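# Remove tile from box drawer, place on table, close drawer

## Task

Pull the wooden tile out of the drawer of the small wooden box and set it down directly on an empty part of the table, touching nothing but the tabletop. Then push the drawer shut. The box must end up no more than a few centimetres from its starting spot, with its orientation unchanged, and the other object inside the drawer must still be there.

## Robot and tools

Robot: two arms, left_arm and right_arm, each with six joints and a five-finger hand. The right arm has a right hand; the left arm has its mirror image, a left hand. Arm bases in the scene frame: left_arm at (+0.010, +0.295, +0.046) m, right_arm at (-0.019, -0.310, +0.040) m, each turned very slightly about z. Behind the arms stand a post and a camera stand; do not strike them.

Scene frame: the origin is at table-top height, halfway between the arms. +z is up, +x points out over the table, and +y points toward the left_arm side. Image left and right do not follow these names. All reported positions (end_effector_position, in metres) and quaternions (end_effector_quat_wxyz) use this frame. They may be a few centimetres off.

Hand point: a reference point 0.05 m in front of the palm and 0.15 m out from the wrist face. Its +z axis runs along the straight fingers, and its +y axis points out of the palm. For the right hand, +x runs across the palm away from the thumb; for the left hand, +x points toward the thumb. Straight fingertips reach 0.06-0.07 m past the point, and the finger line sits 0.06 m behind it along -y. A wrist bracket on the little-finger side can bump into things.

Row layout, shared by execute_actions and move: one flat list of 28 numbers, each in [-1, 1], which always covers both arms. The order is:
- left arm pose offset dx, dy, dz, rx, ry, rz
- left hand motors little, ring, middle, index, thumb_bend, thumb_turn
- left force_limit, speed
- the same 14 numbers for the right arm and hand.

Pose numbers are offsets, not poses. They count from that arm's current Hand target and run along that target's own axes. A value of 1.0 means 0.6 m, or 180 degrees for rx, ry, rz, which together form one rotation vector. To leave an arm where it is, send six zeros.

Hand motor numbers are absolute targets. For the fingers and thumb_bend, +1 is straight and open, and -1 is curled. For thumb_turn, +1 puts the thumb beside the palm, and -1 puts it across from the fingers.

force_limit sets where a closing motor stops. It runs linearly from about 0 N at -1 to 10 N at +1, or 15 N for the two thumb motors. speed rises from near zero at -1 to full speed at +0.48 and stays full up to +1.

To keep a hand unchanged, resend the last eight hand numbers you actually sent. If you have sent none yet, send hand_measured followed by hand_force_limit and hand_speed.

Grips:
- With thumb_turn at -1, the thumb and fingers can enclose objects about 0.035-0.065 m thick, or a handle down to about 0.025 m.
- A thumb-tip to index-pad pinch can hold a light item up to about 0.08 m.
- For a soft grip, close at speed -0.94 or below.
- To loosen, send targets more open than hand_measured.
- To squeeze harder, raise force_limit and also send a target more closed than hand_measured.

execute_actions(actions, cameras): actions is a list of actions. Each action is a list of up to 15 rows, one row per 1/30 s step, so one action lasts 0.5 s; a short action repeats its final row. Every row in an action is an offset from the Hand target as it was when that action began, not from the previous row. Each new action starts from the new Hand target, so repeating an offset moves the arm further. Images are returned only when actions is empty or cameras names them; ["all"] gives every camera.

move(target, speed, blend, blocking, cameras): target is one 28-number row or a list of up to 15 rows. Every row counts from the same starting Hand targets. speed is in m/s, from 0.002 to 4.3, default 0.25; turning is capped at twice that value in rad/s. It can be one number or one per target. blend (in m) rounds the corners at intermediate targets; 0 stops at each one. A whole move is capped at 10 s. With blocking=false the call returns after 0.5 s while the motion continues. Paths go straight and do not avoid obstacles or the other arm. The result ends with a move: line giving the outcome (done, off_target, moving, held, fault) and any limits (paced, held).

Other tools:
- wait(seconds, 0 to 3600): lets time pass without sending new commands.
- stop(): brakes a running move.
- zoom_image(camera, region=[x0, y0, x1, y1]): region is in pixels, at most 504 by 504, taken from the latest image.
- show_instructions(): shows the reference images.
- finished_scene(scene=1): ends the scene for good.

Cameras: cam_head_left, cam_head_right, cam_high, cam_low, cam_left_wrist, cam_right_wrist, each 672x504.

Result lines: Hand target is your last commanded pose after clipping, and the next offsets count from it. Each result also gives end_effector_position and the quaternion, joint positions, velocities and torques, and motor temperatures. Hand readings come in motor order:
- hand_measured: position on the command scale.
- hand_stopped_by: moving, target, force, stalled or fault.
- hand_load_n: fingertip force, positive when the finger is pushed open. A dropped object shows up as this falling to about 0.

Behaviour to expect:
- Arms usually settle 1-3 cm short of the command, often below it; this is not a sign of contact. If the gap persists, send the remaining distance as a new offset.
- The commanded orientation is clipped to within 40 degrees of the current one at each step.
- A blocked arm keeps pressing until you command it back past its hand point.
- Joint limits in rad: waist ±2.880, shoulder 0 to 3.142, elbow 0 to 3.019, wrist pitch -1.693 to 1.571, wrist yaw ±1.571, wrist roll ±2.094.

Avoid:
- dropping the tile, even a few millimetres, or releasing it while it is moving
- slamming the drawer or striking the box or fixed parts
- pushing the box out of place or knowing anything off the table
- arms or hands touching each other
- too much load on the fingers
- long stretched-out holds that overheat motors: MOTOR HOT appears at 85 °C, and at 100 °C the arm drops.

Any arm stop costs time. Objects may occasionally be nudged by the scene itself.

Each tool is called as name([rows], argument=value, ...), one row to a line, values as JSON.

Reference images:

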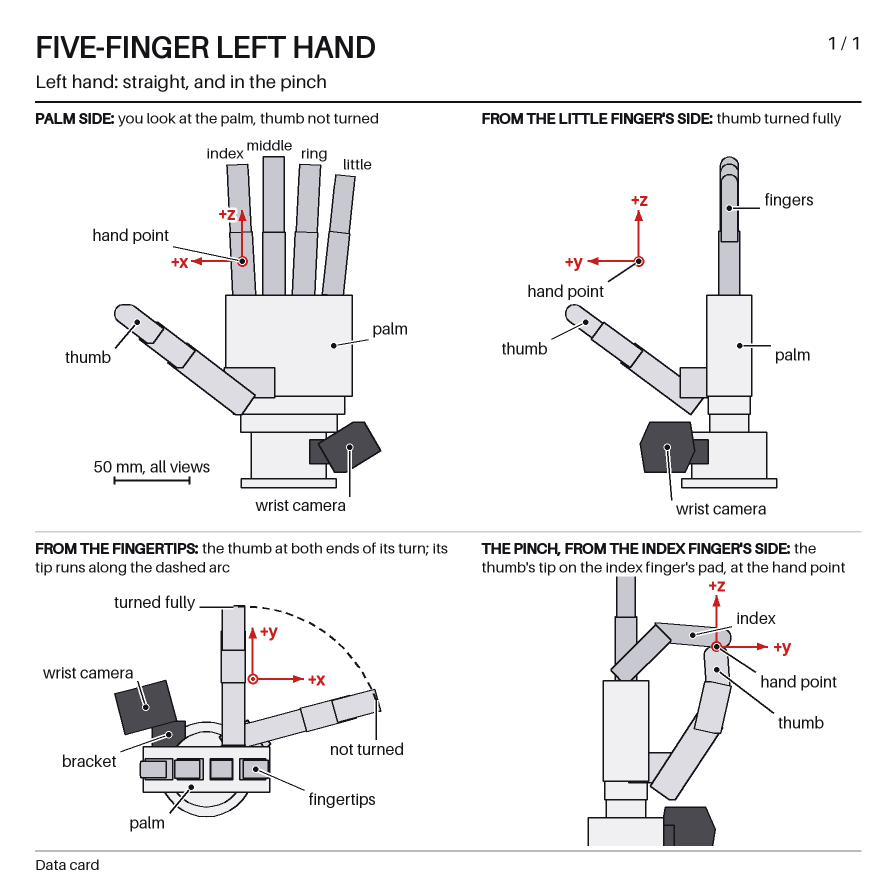

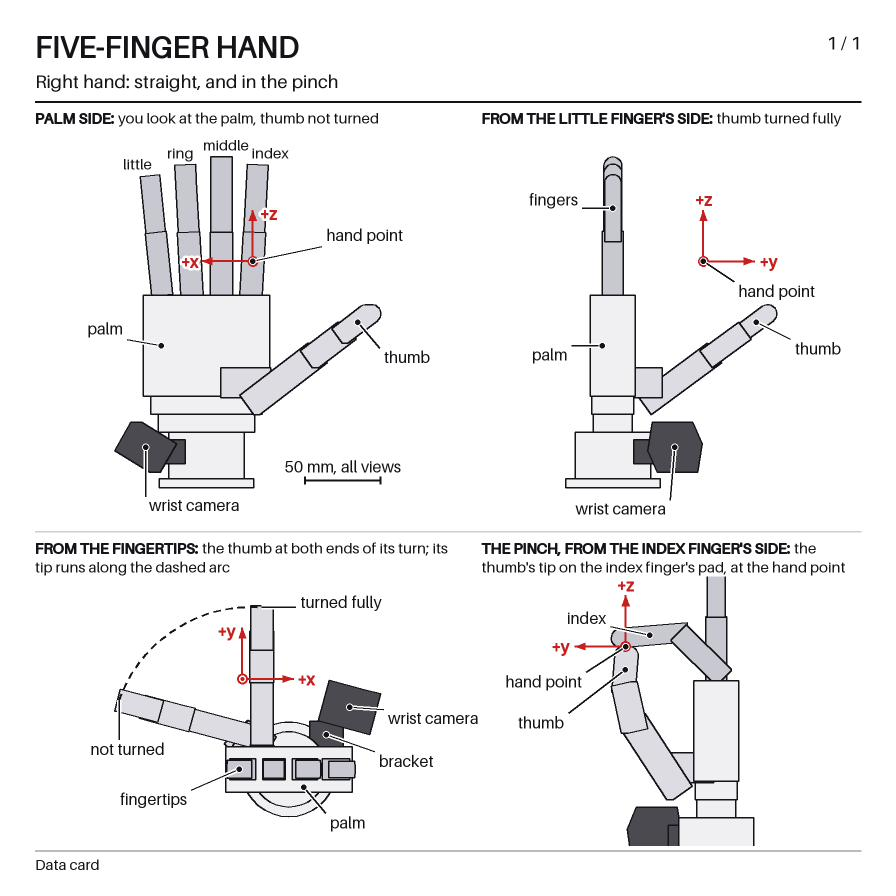

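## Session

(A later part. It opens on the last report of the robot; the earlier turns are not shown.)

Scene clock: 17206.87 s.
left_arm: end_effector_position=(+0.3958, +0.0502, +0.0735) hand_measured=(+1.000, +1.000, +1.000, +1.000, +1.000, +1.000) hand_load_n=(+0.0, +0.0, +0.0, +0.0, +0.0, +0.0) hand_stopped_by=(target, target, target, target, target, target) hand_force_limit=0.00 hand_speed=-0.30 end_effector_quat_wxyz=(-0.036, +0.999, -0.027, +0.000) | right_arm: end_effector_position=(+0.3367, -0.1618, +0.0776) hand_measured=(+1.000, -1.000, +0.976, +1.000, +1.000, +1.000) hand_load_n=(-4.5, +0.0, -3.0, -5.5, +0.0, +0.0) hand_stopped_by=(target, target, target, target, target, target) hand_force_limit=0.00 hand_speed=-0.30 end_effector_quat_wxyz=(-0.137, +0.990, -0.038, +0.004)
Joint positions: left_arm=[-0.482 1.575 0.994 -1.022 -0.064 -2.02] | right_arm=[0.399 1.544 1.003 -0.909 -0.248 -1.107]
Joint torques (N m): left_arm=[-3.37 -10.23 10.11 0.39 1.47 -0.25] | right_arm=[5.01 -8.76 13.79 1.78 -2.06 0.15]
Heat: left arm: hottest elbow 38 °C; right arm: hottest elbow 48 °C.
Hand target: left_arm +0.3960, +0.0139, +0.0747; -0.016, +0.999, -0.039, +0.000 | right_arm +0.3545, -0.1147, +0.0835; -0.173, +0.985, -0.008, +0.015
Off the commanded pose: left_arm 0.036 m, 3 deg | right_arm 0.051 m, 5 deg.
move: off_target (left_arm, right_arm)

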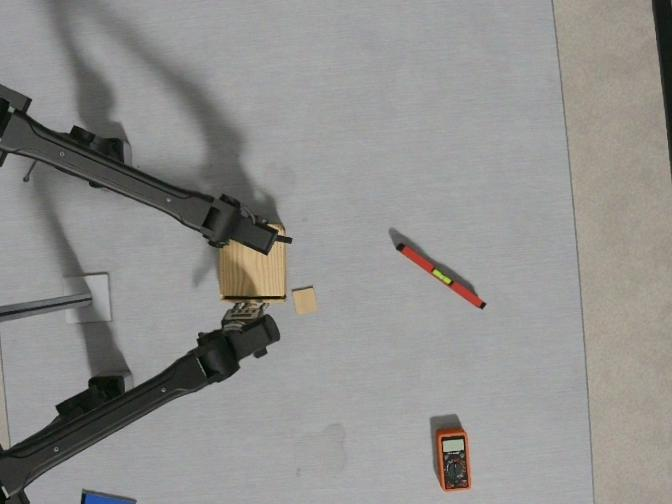

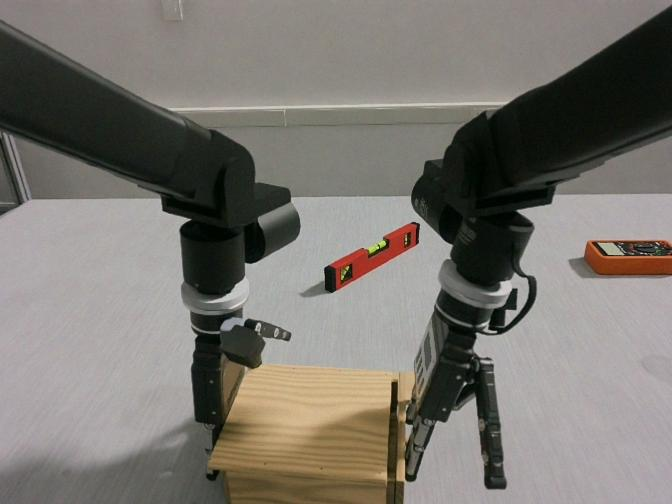

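move([
  [0,0.0,0,0,0,0,1,1,1,1,1,1,0,-0.3,0.01,0.02,-0.03,0,0,-0.004,1,-1,0.975,1,1,1,0,-0.3],
  [0,0.0,0,0,0,0,1,1,1,1,1,1,0,-0.3,0.025,0.0,0.02,0,0,-0.008,1,-1,0.975,1,1,1,0,-0.3],
], speed=0.08, cameras=["cam_high","cam_low"])

zoom_image(camera="cam_high", region=[200, 200, 320, 340])

zoom_image(camera="cam_low", region=[330, 330, 480, 504])

Scene clock: 17257.03 s.
left_arm: end_effector_position=(+0.3945, +0.0488, +0.0734) hand_measured=(+1.000, +1.000, +1.000, +1.000, +1.000, +1.000) hand_load_n=(+0.0, +0.0, +0.0, +0.0, +0.0, +0.0) hand_stopped_by=(target, target, target, target, target, target) hand_force_limit=0.00 hand_speed=-0.30 end_effector_quat_wxyz=(-0.036, +0.999, -0.025, -0.001) | right_arm: end_effector_position=(+0.3411, -0.1571, +0.0733) hand_measured=(+1.000, -1.000, +0.976, +1.000, +1.000, +1.000) hand_load_n=(-5.0, +0.0, -2.5, -3.5, +0.0, +0.0) hand_stopped_by=(target, target, target, target, target, target) hand_force_limit=0.00 hand_speed=-0.30 end_effector_quat_wxyz=(-0.141, +0.989, -0.030, -0.007)
Joint positions: left_arm=[-0.487 1.575 0.994 -1.024 -0.064 -2.029] | right_arm=[0.4 1.576 1.027 -0.92 -0.266 -1.124]
Joint torques (N m): left_arm=[-3.08 -10.29 10.15 0.46 1.44 -0.17] | right_arm=[4.72 -8.06 14.04 3 -1.49 0.05]
Heat: left arm: hottest elbow 39 °C; right arm: hottest elbow 49 °C.
Hand target: left_arm +0.3960, +0.0140, +0.0747; -0.016, +0.999, -0.039, +0.000 | right_arm +0.3700, -0.1111, +0.0725; -0.172, +0.985, +0.004, +0.018
Off the commanded pose: left_arm 0.035 m, 3 deg | right_arm 0.054 m, 6 deg.
move: off_target (right_arm)

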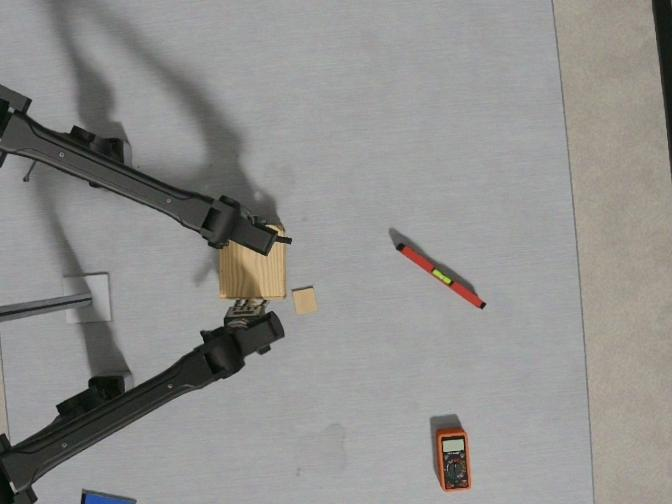

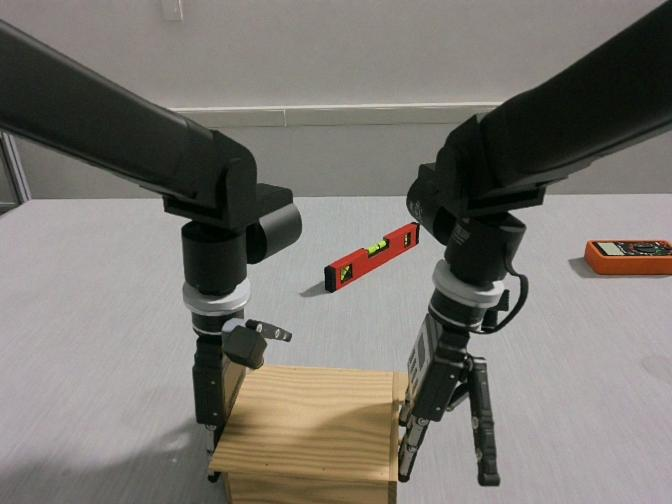

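Scaled by 3.600 from the camera's image (finer frame: 960x720).

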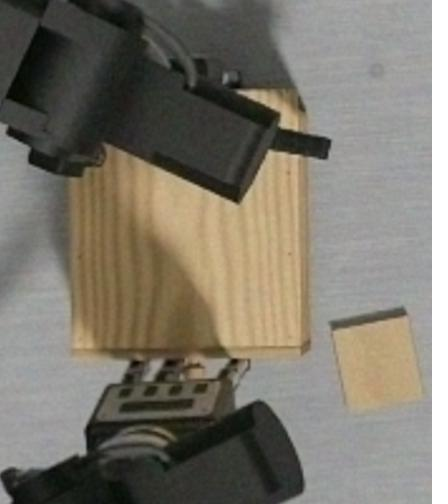

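Scaled by 2.897 from the camera's image (finer frame: 960x720).

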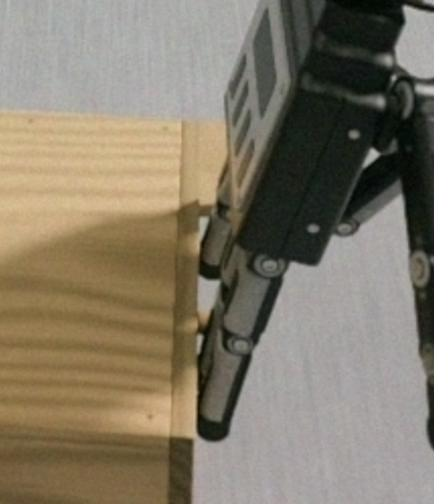

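move([
  [0,-0.015,0,0,0,0,1,1,1,1,1,1,0,-0.3,0,0,0,0,0,0,1,-1,0.975,1,1,1,0,-0.3],
], speed=0.03, cameras=["cam_high"])

Scene clock: 17289.87 s.
left_arm: end_effector_position=(+0.3945, +0.0488, +0.0734) hand_measured=(+1.000, +1.000, +1.000, +1.000, +1.000, +1.000) hand_load_n=(+0.0, +0.0, +0.5, +0.0, +0.0, +0.0) hand_stopped_by=(target, target, target, target, target, target) hand_force_limit=0.00 hand_speed=-0.30 end_effector_quat_wxyz=(-0.036, +0.999, -0.025, -0.001) | right_arm: end_effector_position=(+0.3411, -0.1571, +0.0733) hand_measured=(+1.000, -1.000, +0.976, +1.000, +1.000, +1.000) hand_load_n=(-5.0, +0.0, -2.5, -3.5, +0.0, +0.0) hand_stopped_by=(target, target, target, target, target, target) hand_force_limit=0.00 hand_speed=-0.30 end_effector_quat_wxyz=(-0.141, +0.989, -0.030, -0.007)
Joint positions: left_arm=[-0.487 1.575 0.994 -1.024 -0.064 -2.029] | right_arm=[0.4 1.576 1.027 -0.92 -0.266 -1.124]
Joint torques (N m): left_arm=[-1.85 -10.99 9.47 0.54 1.4 -0.02] | right_arm=[4.78 -8.06 14.02 3.02 -1.49 0.05]
Heat: left arm: hottest elbow 39 °C; right arm: hottest elbow 48 °C.
Hand target: left_arm +0.3967, +0.0229, +0.0750; -0.016, +0.999, -0.039, +0.000 | right_arm +0.3700, -0.1111, +0.0725; -0.172, +0.985, +0.004, +0.018
Off the commanded pose: left_arm 0.026 m, 3 deg | right_arm 0.054 m, 6 deg.
move: off_target (left_arm)

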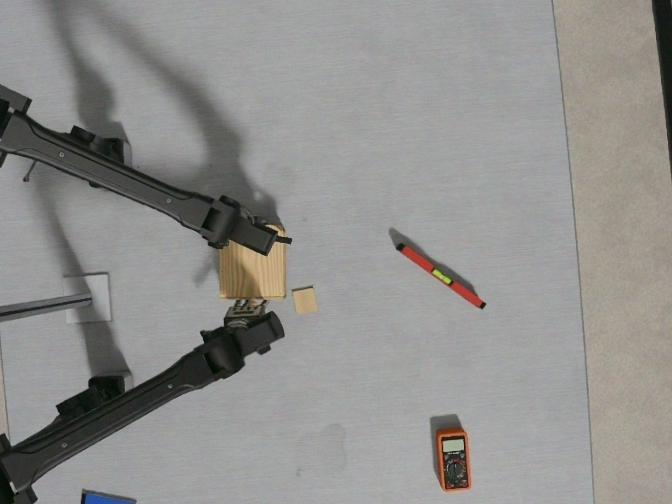

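move([
  [0,-0.02,0,0,0,0,1,1,1,1,1,1,0,-0.3,0,0,0,0,0,0,1,-1,0.975,1,1,1,0,-0.3],
  [0,-0.04,0,0,0,0,1,1,1,1,1,1,0,-0.3,0,0,0,0,0,0,1,-1,0.975,1,1,1,0,-0.3],
], speed=0.03, cameras=["cam_high"])

Scene clock: 17295.30 s.
left_arm: end_effector_position=(+0.3986, +0.0568, +0.0740) hand_measured=(+1.000, +1.000, +1.000, +1.000, +1.000, +1.000) hand_load_n=(+0.0, +0.0, -0.5, -0.5, +0.0, +0.0) hand_stopped_by=(target, target, target, target, target, target) hand_force_limit=0.00 hand_speed=-0.30 end_effector_quat_wxyz=(-0.028, +0.999, -0.024, -0.005) | right_arm: end_effector_position=(+0.3471, -0.1521, +0.0718) hand_measured=(+1.000, -1.000, +0.976, +1.000, +1.000, +1.000) hand_load_n=(-3.0, +0.5, -2.0, -4.0, +0.0, +0.0) hand_stopped_by=(target, target, target, target, target, target) hand_force_limit=0.00 hand_speed=-0.30 end_effector_quat_wxyz=(-0.145, +0.989, -0.026, -0.001)
Joint positions: left_arm=[-0.456 1.575 0.994 -1.024 -0.046 -1.999] | right_arm=[0.405 1.586 1.036 -0.905 -0.267 -1.124]
Joint torques (N m): left_arm=[-0.32 -13.04 7.16 0.79 0.65 0.19] | right_arm=[4.37 -8.88 13.42 2.45 -1.45 0.06]
Heat: left arm: hottest elbow 39 °C; right arm: hottest elbow 48 °C.
Hand target: left_arm +0.3986, +0.0469, +0.0757; -0.016, +0.999, -0.039, +0.000 | right_arm +0.3698, -0.1110, +0.0726; -0.172, +0.985, +0.005, +0.018
Off the commanded pose: left_arm 0.010 m, 2 deg | right_arm 0.047 m, 5 deg.
move: done

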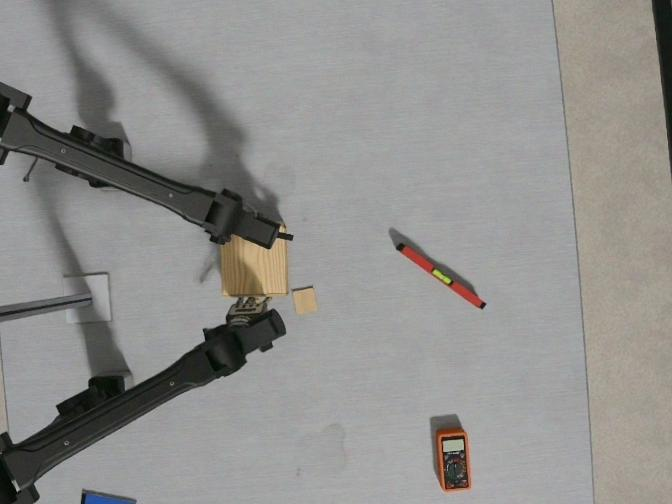

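move([
  [0,-0.02,0,0,0,0,1,1,1,1,1,1,0,-0.3,-0.02,0,0,0,0,0,1,-1,0.975,1,1,1,0,-0.3],
  [0,-0.04,0,0,0,0,1,1,1,1,1,1,0,-0.3,-0.04,0,0,0,0,0,1,-1,0.975,1,1,1,0,-0.3],
], speed=0.03, cameras=["cam_high"])

zoom_image(camera="cam_high", region=[200, 200, 340, 320])

Scene clock: 17309.97 s.
left_arm: end_effector_position=(+0.4017, +0.0753, +0.0745) hand_measured=(+1.000, +1.000, +1.000, +1.000, +1.000, +1.000) hand_load_n=(+0.0, +0.0, -1.0, +0.0, +0.0, +0.0) hand_stopped_by=(target, target, target, target, target, target) hand_force_limit=0.00 hand_speed=-0.30 end_effector_quat_wxyz=(-0.025, +0.999, -0.028, -0.007) | right_arm: end_effector_position=(+0.3505, -0.1362, +0.0693) hand_measured=(+1.000, -1.000, +0.976, +1.000, +1.000, +1.000) hand_load_n=(-3.5, +0.0, -1.0, -1.5, +0.0, +0.0) hand_stopped_by=(target, target, target, target, target, target) hand_force_limit=0.00 hand_speed=-0.30 end_effector_quat_wxyz=(-0.154, +0.988, -0.016, +0.014)
Joint positions: left_arm=[-0.408 1.562 0.98 -1.02 -0.042 -1.944] | right_arm=[0.435 1.586 1.029 -0.857 -0.269 -1.108]
Joint torques (N m): left_arm=[0.03 -13.68 6.31 0.76 0.45 0.18] | right_arm=[3.66 -12.34 8.5 1.59 -1.21 0.11]
Heat: left arm: hottest elbow 38 °C; right arm: hottest elbow 49 °C.
Hand target: left_arm +0.4005, +0.0707, +0.0765; -0.016, +0.999, -0.039, +0.000 | right_arm +0.3458, -0.1111, +0.0716; -0.172, +0.985, +0.005, +0.018
Off the commanded pose: left_arm 0.005 m, 2 deg | right_arm 0.026 m, 3 deg.
move: off_target (right_arm)

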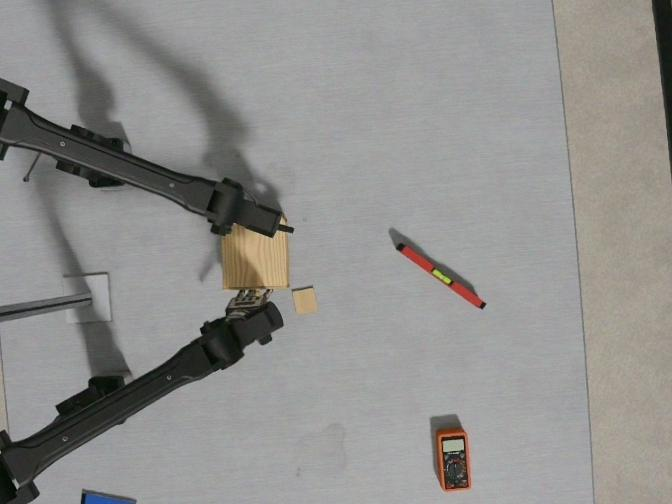

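Scaled by 3.600 from the camera's image (finer frame: 960x720).

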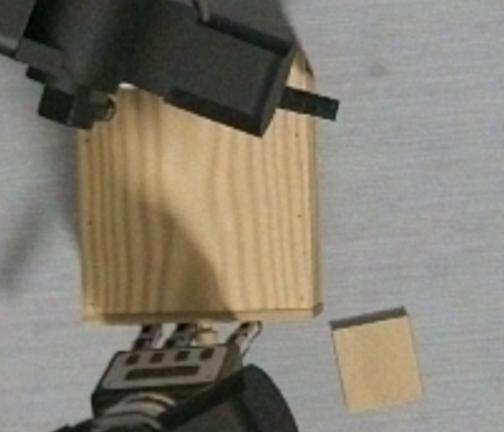

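move([
  [0,-0.02,0,0,0,0,1,1,1,1,1,1,0,-0.3,-0.0,-0.01,0.0036,0,0,0,1,-1,0.975,1,1,1,0,-0.3],
  [0,-0.03,0,0,0,0,1,1,1,1,1,1,0,-0.3,-0.0,-0.019,0.0068,0,0,0,1,-1,0.975,1,1,1,0,-0.3],
], speed=0.03, cameras=["cam_high"])

zoom_image(camera="cam_high", region=[200, 200, 340, 320])

Scene clock: 17352.63 s.
left_arm: end_effector_position=(+0.4008, +0.0908, +0.0747) hand_measured=(+1.000, +1.000, +1.000, +1.000, +1.000, +1.000) hand_load_n=(+0.0, +0.0, -0.5, +0.0, +0.0, +0.0) hand_stopped_by=(target, target, target, target, target, target) hand_force_limit=0.00 hand_speed=-0.30 end_effector_quat_wxyz=(-0.023, +0.999, -0.032, -0.009) | right_arm: end_effector_position=(+0.3457, -0.1213, +0.0695) hand_measured=(+1.000, -1.000, +0.976, +1.000, +1.000, +1.000) hand_load_n=(-5.0, +0.0, +0.0, +0.0, +0.0, +0.0) hand_stopped_by=(target, target, target, target, target, target) hand_force_limit=0.00 hand_speed=-0.30 end_effector_quat_wxyz=(-0.157, +0.987, -0.017, +0.015)
Joint positions: left_arm=[-0.37 1.547 0.962 -1.018 -0.037 -1.897] | right_arm=[0.469 1.586 1.029 -0.844 -0.269 -1.071]
Joint torques (N m): left_arm=[0.15 -13.33 6.49 0.76 0.26 0.1] | right_arm=[3.25 -11.46 9.78 1.28 -1.02 0.01]
Heat: left arm: hottest elbow 35 °C; right arm: hottest elbow 47 °C.
Hand target: left_arm +0.4019, +0.0886, +0.0771; -0.016, +0.999, -0.039, +0.000 | right_arm +0.3458, -0.0991, +0.0716; -0.172, +0.985, +0.004, +0.018
Off the commanded pose: left_arm 0.003 m, 2 deg | right_arm 0.022 m, 3 deg.
move: off_target (right_arm)

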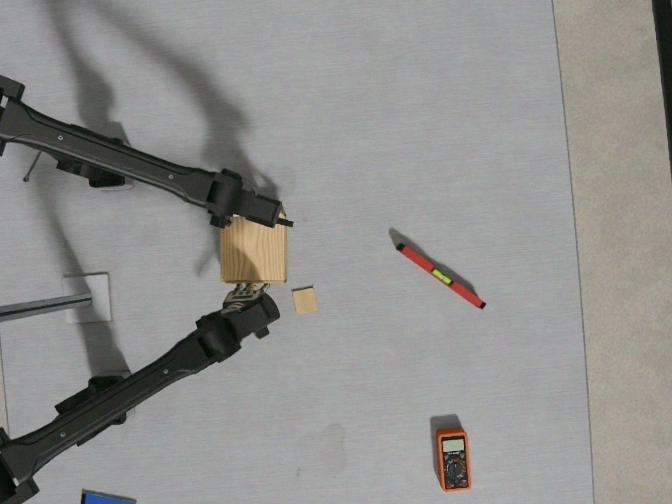

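Scaled by 3.600 from the camera's image (finer frame: 960x720).

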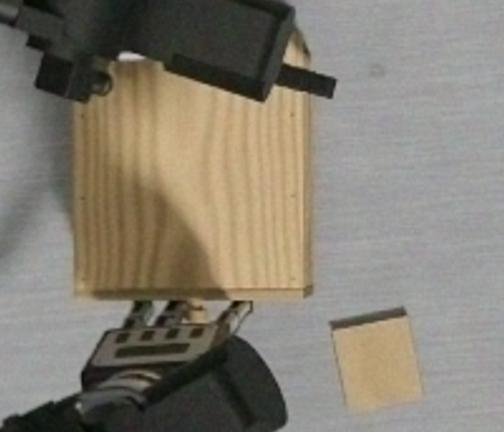

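move([
  [0,-0.0,0,0,0,0,1,1,1,1,1,1,0,-0.3,-0.0,0.05,-0.018,0,0,0,1,-1,0.975,1,1,1,0,-0.3],
  [0,-0.02,0,0,0,0,1,1,1,1,1,1,0,-0.3,0,0.12,-0.05,0,0,0,1,-1,0.975,1,1,1,0,-0.3],
], speed=0.05, cameras=["cam_high","cam_low"])

zoom_image(camera="cam_high", region=[200, 200, 340, 320])

zoom_image(camera="cam_low", region=[330, 330, 480, 504])

Scene clock: 17382.40 s.
left_arm: end_effector_position=(+0.4021, +0.0960, +0.0755) hand_measured=(+1.000, +1.000, +1.000, +1.000, +1.000, +1.000) hand_load_n=(+0.0, +0.0, -0.5, +0.0, +0.0, +0.0) hand_stopped_by=(target, target, target, target, target, target) hand_force_limit=0.00 hand_speed=-0.30 end_effector_quat_wxyz=(-0.018, +0.999, -0.038, -0.007) | right_arm: end_effector_position=(+0.3455, -0.1713, +0.0707) hand_measured=(+1.000, -1.000, +0.976, +1.000, +1.000, +1.000) hand_load_n=(+0.0, +0.5, +0.0, +0.0, +0.0, +0.0) hand_stopped_by=(target, target, target, target, target, target) hand_force_limit=0.00 hand_speed=-0.30 end_effector_quat_wxyz=(-0.170, +0.985, +0.004, +0.013)
Joint positions: left_arm=[-0.351 1.542 0.956 -1.009 -0.029 -1.866] | right_arm=[0.35 1.54 0.978 -0.872 -0.316 -1.233]
Joint torques (N m): left_arm=[1.03 -13.63 6.22 0.53 -0.07 0.12] | right_arm=[-0.5 -12.28 8.29 0.24 -0.39 -0.03]
Heat: left arm: hottest elbow 34 °C; right arm: hottest elbow 46 °C.
Hand target: left_arm +0.4029, +0.1006, +0.0775; -0.015, +0.999, -0.039, +0.000 | right_arm +0.3460, -0.1769, +0.0755; -0.172, +0.985, +0.005, +0.018
Off the commanded pose: left_arm 0.005 m, 1 deg | right_arm 0.007 m, 1 deg.
move: done

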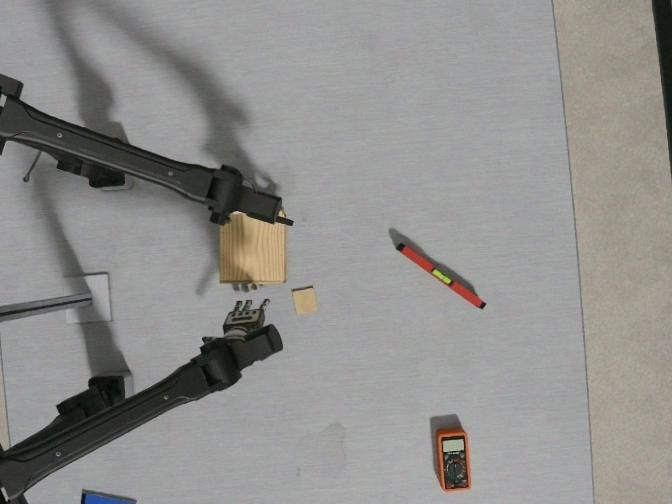

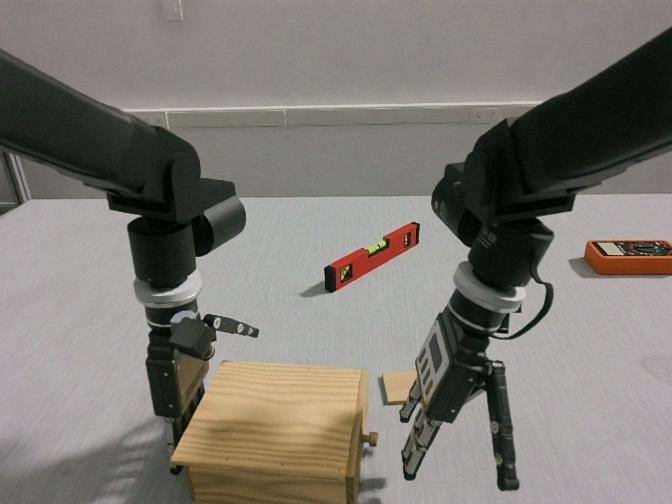

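Scaled by 3.600 from the camera's image (finer frame: 960x720).

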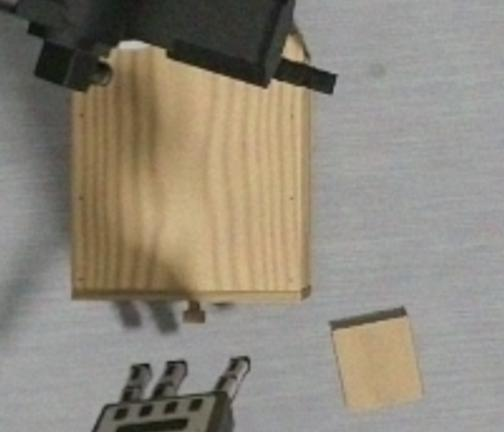

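Scaled by 2.897 from the camera's image (finer frame: 960x720).

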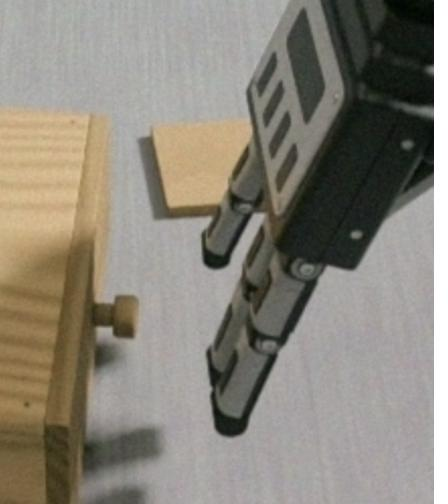

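move([
  [0,-0.06,0,0,0,0,1,1,1,1,1,1,0,-0.3,0,0.167,-0.273,0,0,0,1,-1,0.975,1,1,1,0,-0.3],
  [0,-0.08,-0.3,0,0,0,1,1,1,1,1,1,0,-0.3,0,0.167,-0.273,0,0,0,1,-1,0.975,1,1,1,0,-0.3],
], speed=0.12, cameras=["cam_high","cam_low"])

zoom_image(camera="cam_high", region=[200, 200, 340, 320])

Scene clock: 17422.33 s.
left_arm: end_effector_position=(+0.3947, +0.1417, +0.2370) hand_measured=(+1.000, +1.000, +1.000, +1.000, +1.000, +1.000) hand_load_n=(+0.0, +0.0, +0.0, +0.0, +0.0, +0.5) hand_stopped_by=(target, target, target, target, target, target) hand_force_limit=0.00 hand_speed=-0.30 end_effector_quat_wxyz=(-0.019, +0.999, -0.037, -0.020) | right_arm: end_effector_position=(+0.3257, -0.3216, +0.1766) hand_measured=(+1.000, -1.000, +0.976, +1.000, +1.000, +1.000) hand_load_n=(+0.0, +0.0, +0.0, +0.0, +0.0, +0.0) hand_stopped_by=(target, target, target, target, target, target) hand_force_limit=0.00 hand_speed=-0.30 end_effector_quat_wxyz=(-0.172, +0.985, +0.000, -0.009)
Joint positions: left_arm=[-0.242 1.348 1.209 -1.481 -0.029 -1.759] | right_arm=[-0.027 1.375 1.104 -1.337 -0.345 -1.63]
Joint torques (N m): left_arm=[1.08 -11.4 12.37 -0.4 -0.12 0.1] | right_arm=[-0.38 -9.93 13.53 -0.06 -0.41 -0.09]
Heat: left arm: hottest elbow 34 °C; right arm: hottest elbow 45 °C.
Hand target: left_arm +0.4063, +0.1429, +0.2588; -0.015, +0.999, -0.039, +0.000 | right_arm +0.3421, -0.3267, +0.1955; -0.172, +0.985, +0.005, +0.018
Off the commanded pose: left_arm 0.025 m, 2 deg | right_arm 0.026 m, 3 deg.
move: off_target (left_arm, right_arm)

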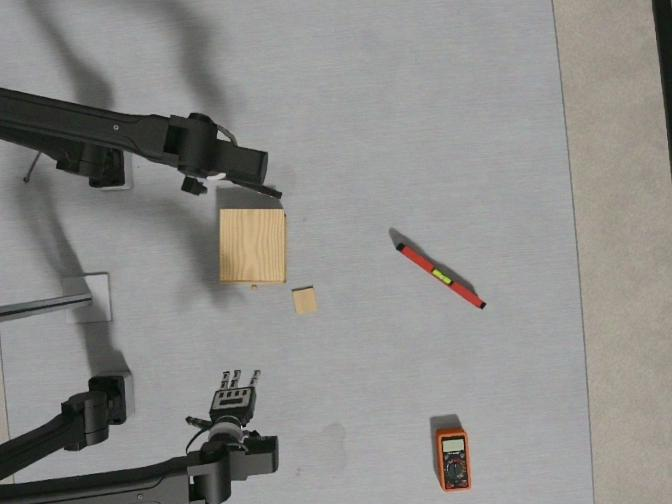

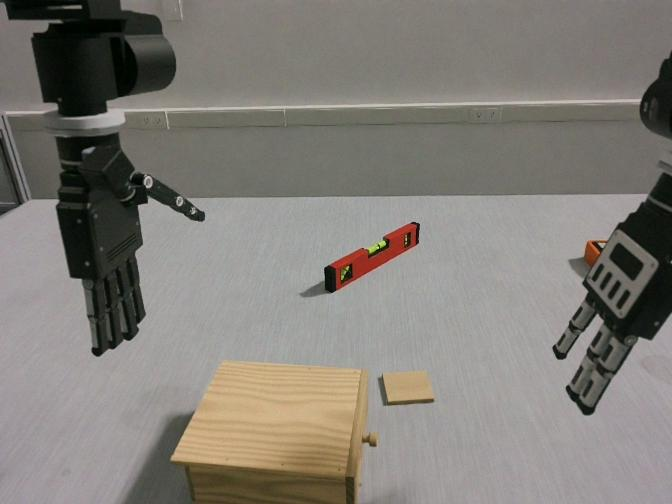

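Scaled by 3.600 from the camera's image (finer frame: 960x720).

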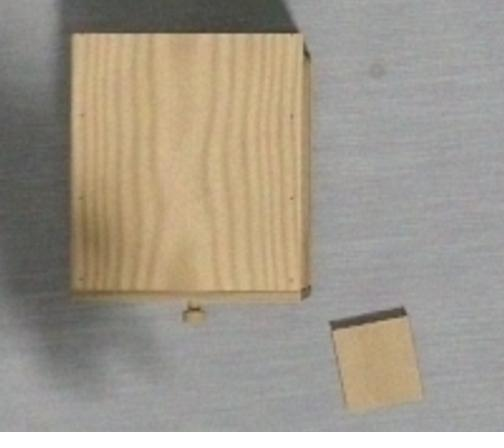

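move(target=[0.11,0.181,0,0,0,0.475,1,1,1,1,1,1,0,-0.3,0,0,0,0,0,0,1,-1,0.975,1,1,1,0,-0.3], speed=0.15, cameras=["cam_high","cam_low","cam_left_wrist"])

Scene clock: 17468.23 s.
left_arm: end_effector_position=(+0.4545, +0.0376, +0.2481) hand_measured=(+1.000, +1.000, +1.000, +1.000, +1.000, +1.000) hand_load_n=(+0.0, +0.0, +0.0, +0.0, +0.0, +0.0) hand_stopped_by=(target, target, target, target, target, target) hand_force_limit=0.00 hand_speed=-0.30 end_effector_quat_wxyz=(-0.009, +0.715, -0.699, -0.019) | right_arm: end_effector_position=(+0.3257, -0.3216, +0.1766) hand_measured=(+1.000, -1.000, +0.976, +1.000, +1.000, +1.000) hand_load_n=(+0.0, +0.0, +0.0, +0.0, +0.0, +0.0) hand_stopped_by=(target, target, target, target, target, target) hand_force_limit=0.00 hand_speed=-0.30 end_effector_quat_wxyz=(-0.172, +0.985, +0.000, -0.009)
Joint positions: left_arm=[-0.41 1.81 1.779 -1.568 -0.03 -0.453] | right_arm=[-0.027 1.375 1.104 -1.337 -0.345 -1.63]
Joint torques (N m): left_arm=[-0.44 -17.32 12.89 -0.38 0 0.16] | right_arm=[-0.38 -9.88 13.56 -0.06 -0.41 -0.09]
Motor temperatures (°C): left_arm=[26 29 37 27 26 29] | right_arm=[29 32 47 25 29 29]
Heat: left arm: hottest elbow 37 °C; right arm: hottest elbow 47 °C.
Hand target: left_arm +0.4636, +0.0295, +0.2553; -0.011, +0.707, -0.707, -0.011 | right_arm +0.3421, -0.3267, +0.1955; -0.172, +0.985, +0.005, +0.018
Off the commanded pose: left_arm 0.014 m, 2 deg | right_arm 0.026 m, 3 deg.
move: off_target (left_arm)

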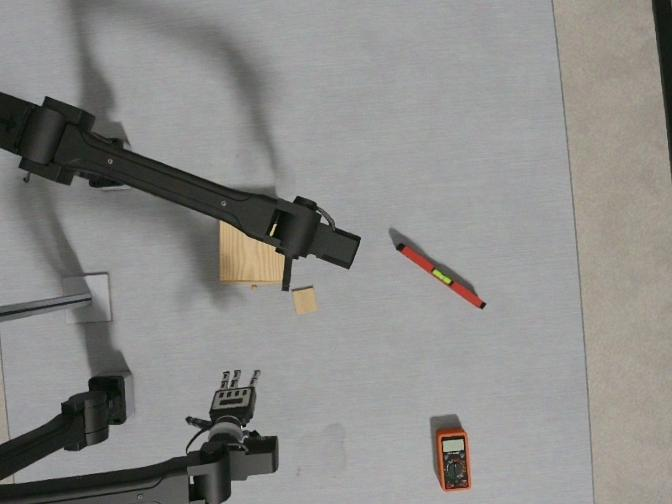

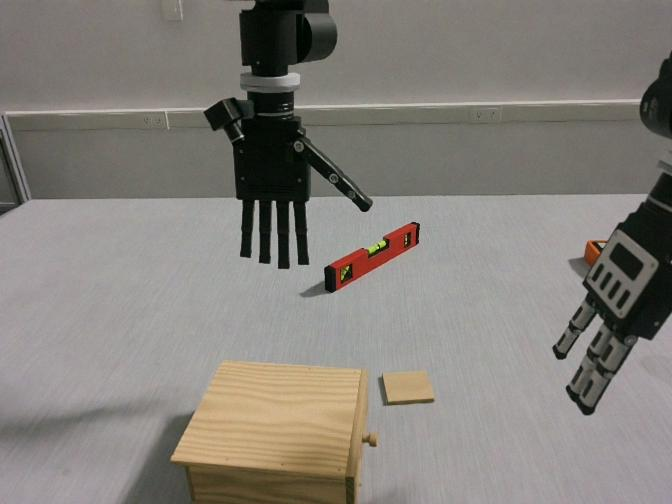

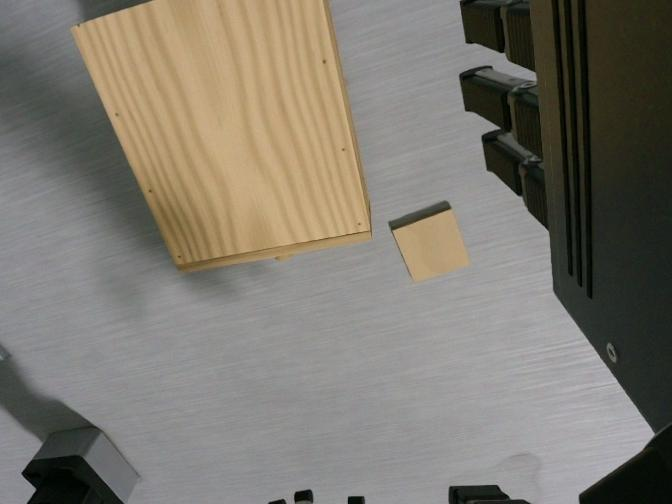

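move(target=[0.022,0,0.28,0,0,0,1,1,1,1,1,1,0,-0.3,0,0,0,0,0,0,1,-1,0.975,1,1,1,0,-0.3], speed=0.1, cameras=["cam_high","cam_low","cam_left_wrist"])

Scene clock: 17486.73 s.
left_arm: end_effector_position=(+0.4668, +0.0263, +0.0973) hand_measured=(+1.000, +1.000, +1.000, +1.000, +1.000, +1.000) hand_load_n=(+0.0, +0.0, +0.0, +0.0, +0.0, +0.0) hand_stopped_by=(target, target, target, target, target, target) hand_force_limit=0.00 hand_speed=-0.30 end_effector_quat_wxyz=(-0.013, +0.712, -0.702, -0.007) | right_arm: end_effector_position=(+0.3257, -0.3216, +0.1766) hand_measured=(+1.000, -1.000, +0.976, +1.000, +1.000, +1.000) hand_load_n=(+0.0, +0.0, +0.0, +0.0, +0.0, +0.0) hand_stopped_by=(target, target, target, target, target, target) hand_force_limit=0.00 hand_speed=-0.30 end_effector_quat_wxyz=(-0.172, +0.985, +0.000, -0.009)
Joint positions: left_arm=[-0.42 1.919 1.536 -1.192 -0.03 -0.453] | right_arm=[-0.027 1.375 1.104 -1.337 -0.345 -1.63]
Joint torques (N m): left_arm=[-0.38 -19.78 7.53 0.51 0.02 0.01] | right_arm=[-0.38 -9.88 13.55 -0.05 -0.41 -0.09]
Heat: left arm: hottest elbow 40 °C; right arm: hottest elbow 47 °C.
Hand target: left_arm +0.4638, +0.0215, +0.0870; -0.011, +0.707, -0.707, -0.011 | right_arm +0.3421, -0.3267, +0.1955; -0.172, +0.985, +0.005, +0.018
Off the commanded pose: left_arm 0.012 m, 1 deg | right_arm 0.026 m, 3 deg.
move: off_target (left_arm)

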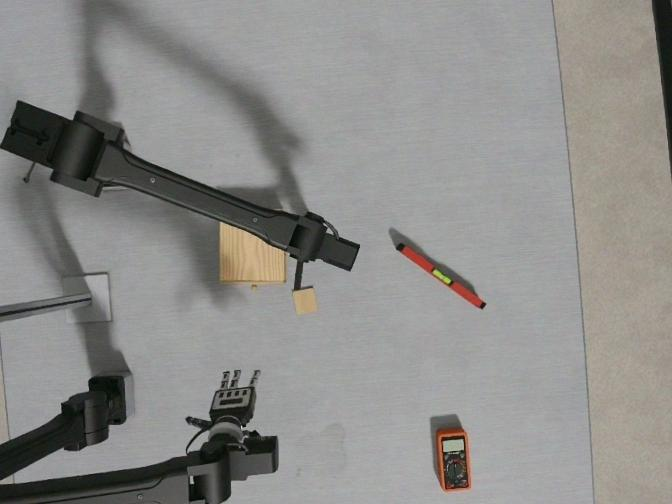

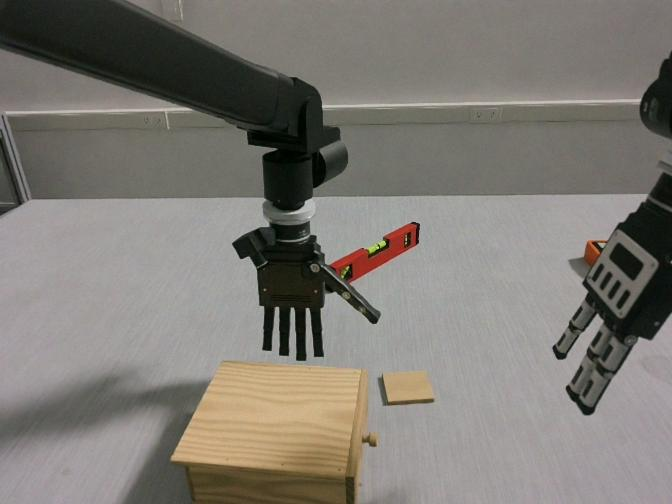

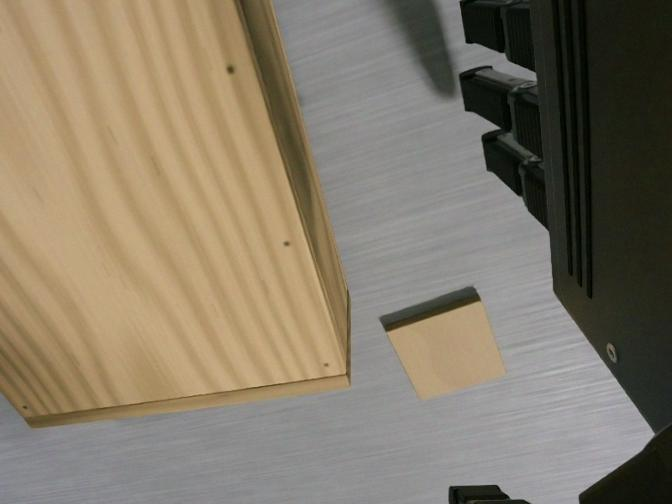

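move([
  [0,0,0.03,0,0,0,1,1,1,1,1,1,0,-0.3,0,0,0,0,0,0,1,-1,0.975,1,1,1,0,-0.3],
  [0,0.07,0.03,0,0,0,1,1,1,1,1,1,0,-0.3,0,0,0,0,0,0,1,-1,0.975,1,1,1,0,-0.3],
], speed=0.06, cameras=["cam_high","cam_low","cam_left_wrist","cam_head_left"])

Scene clock: 17498.27 s.
left_arm: end_effector_position=(+0.4333, +0.0254, +0.0766) hand_measured=(+1.000, +1.000, +1.000, +1.000, +1.000, +1.000) hand_load_n=(+0.0, +0.0, +0.0, +0.0, +0.0, +0.0) hand_stopped_by=(target, target, target, target, target, target) hand_force_limit=0.00 hand_speed=-0.30 end_effector_quat_wxyz=(-0.016, +0.707, -0.707, -0.002) | right_arm: end_effector_position=(+0.3257, -0.3216, +0.1766) hand_measured=(+1.000, -1.000, +0.976, +1.000, +1.000, +1.000) hand_load_n=(+0.0, +0.0, +0.0, +0.0, +0.0, +0.0) hand_stopped_by=(target, target, target, target, target, target) hand_force_limit=0.00 hand_speed=-0.30 end_effector_quat_wxyz=(-0.172, +0.985, +0.000, -0.009)
Joint positions: left_arm=[-0.449 1.866 1.397 -1.096 -0.032 -0.469] | right_arm=[-0.027 1.375 1.104 -1.337 -0.345 -1.63]
Joint torques (N m): left_arm=[-0.67 -18.61 5.85 0.28 0.11 -0.08] | right_arm=[-0.44 -9.88 13.56 -0.06 -0.41 -0.09]
Heat: left arm: hottest elbow 39 °C; right arm: hottest elbow 48 °C.
Hand target: left_arm +0.4219, +0.0221, +0.0689; -0.011, +0.707, -0.707, -0.011 | right_arm +0.3421, -0.3267, +0.1955; -0.172, +0.985, +0.005, +0.018
Off the commanded pose: left_arm 0.014 m, 1 deg | right_arm 0.026 m, 3 deg.
move: off_target (left_arm)
Images, in order (width x height): cam_head_left 672x504, cam_high 672x504, cam_low 672x504, cam_left_wrist 672x504.

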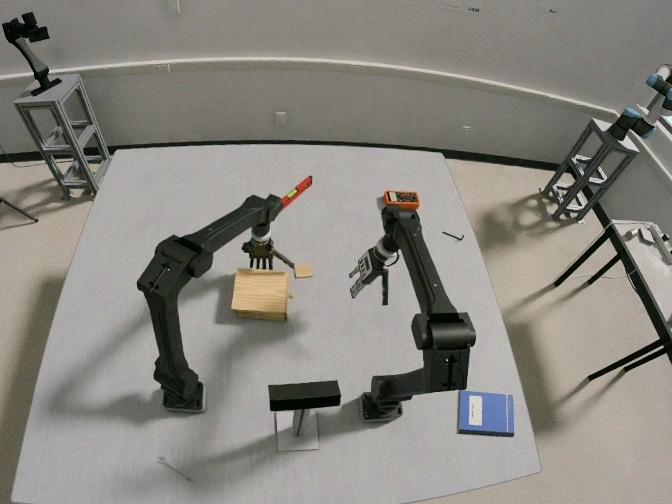

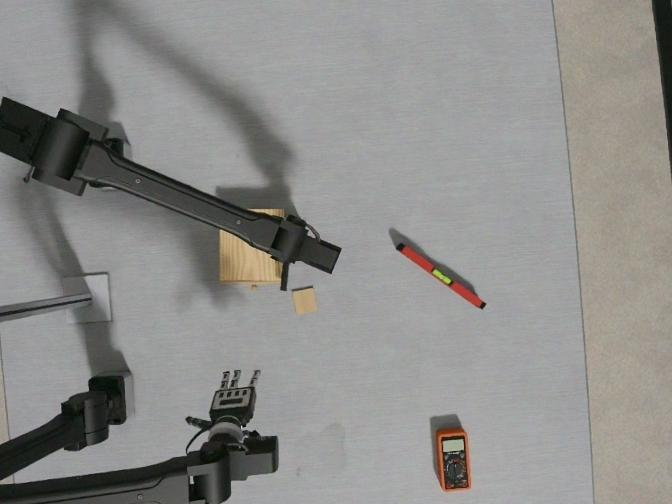

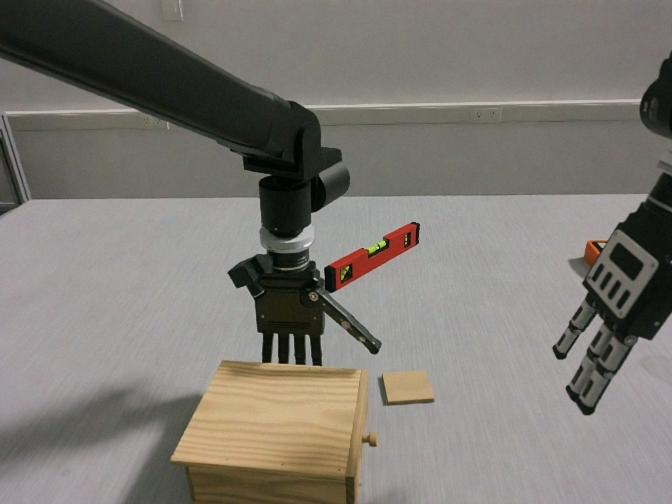

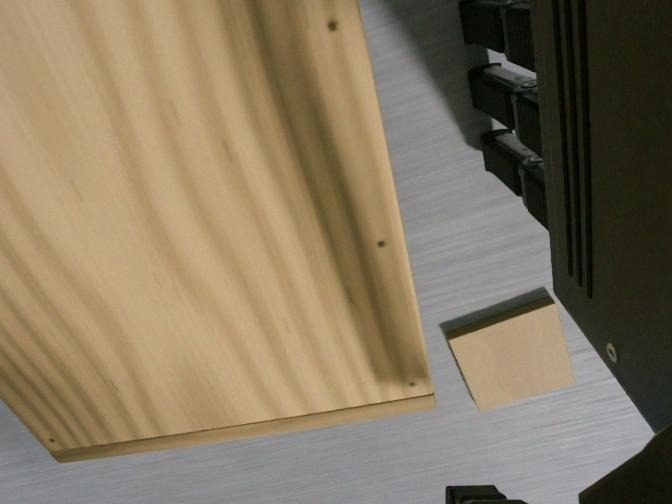

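move(target=[0,0.04,0,0,0,0,1,1,1,1,1,1,0,-0.3,0,0,0,0,0,0,1,-1,0.975,1,1,1,0,-0.3], speed=0.04, cameras=["cam_high","cam_left_wrist"])

Scene clock: 17504.37 s.
left_arm: end_effector_position=(+0.4102, +0.0249, +0.0763) hand_measured=(+1.000, +1.000, +1.000, +1.000, +1.000, +1.000) hand_load_n=(+0.0, +0.0, +0.0, +0.0, +0.0, +0.0) hand_stopped_by=(target, target, target, target, target, target) hand_force_limit=0.00 hand_speed=-0.30 end_effector_quat_wxyz=(-0.016, +0.707, -0.707, -0.002) | right_arm: end_effector_position=(+0.3257, -0.3216, +0.1766) hand_measured=(+1.000, -1.000, +0.976, +1.000, +1.000, +1.000) hand_load_n=(+0.0, +0.0, +0.0, +0.0, +0.0, +0.0) hand_stopped_by=(target, target, target, target, target, target) hand_force_limit=0.00 hand_speed=-0.30 end_effector_quat_wxyz=(-0.172, +0.985, +0.000, -0.009)
Joint positions: left_arm=[-0.47 1.819 1.326 -1.072 -0.032 -0.491] | right_arm=[-0.027 1.375 1.104 -1.337 -0.345 -1.63]
Joint torques (N m): left_arm=[-0.67 -17.73 5.7 0.23 0.11 -0.13] | right_arm=[-0.38 -9.88 13.57 -0.08 -0.41 -0.09]
Heat: left arm: hottest elbow 39 °C; right arm: hottest elbow 48 °C.
Hand target: left_arm +0.3979, +0.0221, +0.0689; -0.011, +0.707, -0.707, -0.011 | right_arm +0.3421, -0.3267, +0.1955; -0.172, +0.985, +0.005, +0.018
Off the commanded pose: left_arm 0.015 m, 1 deg | right_arm 0.026 m, 3 deg.
move: off_target (left_arm)

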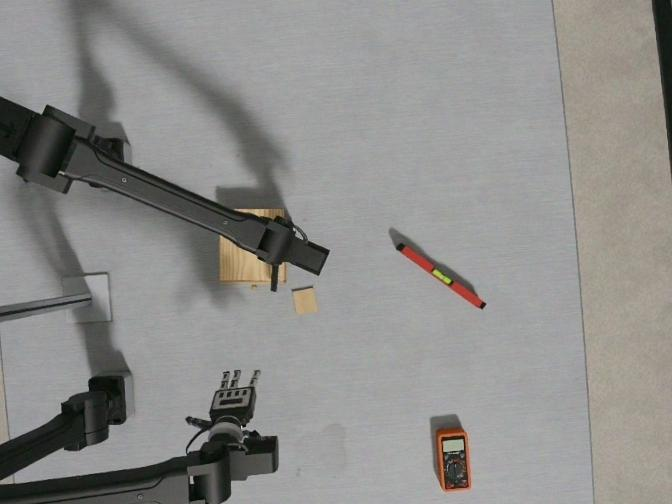

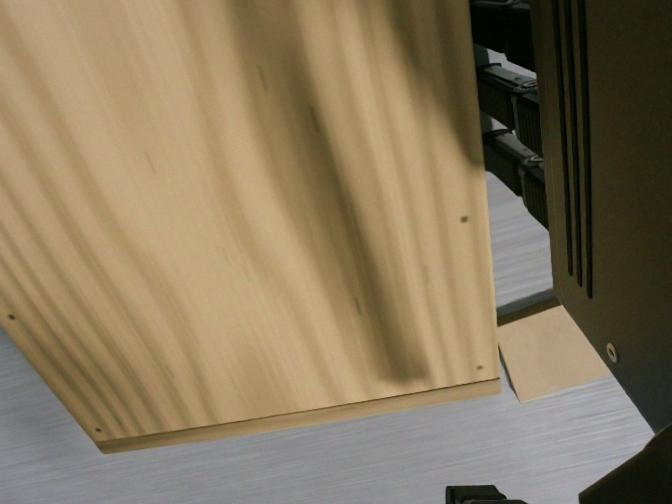

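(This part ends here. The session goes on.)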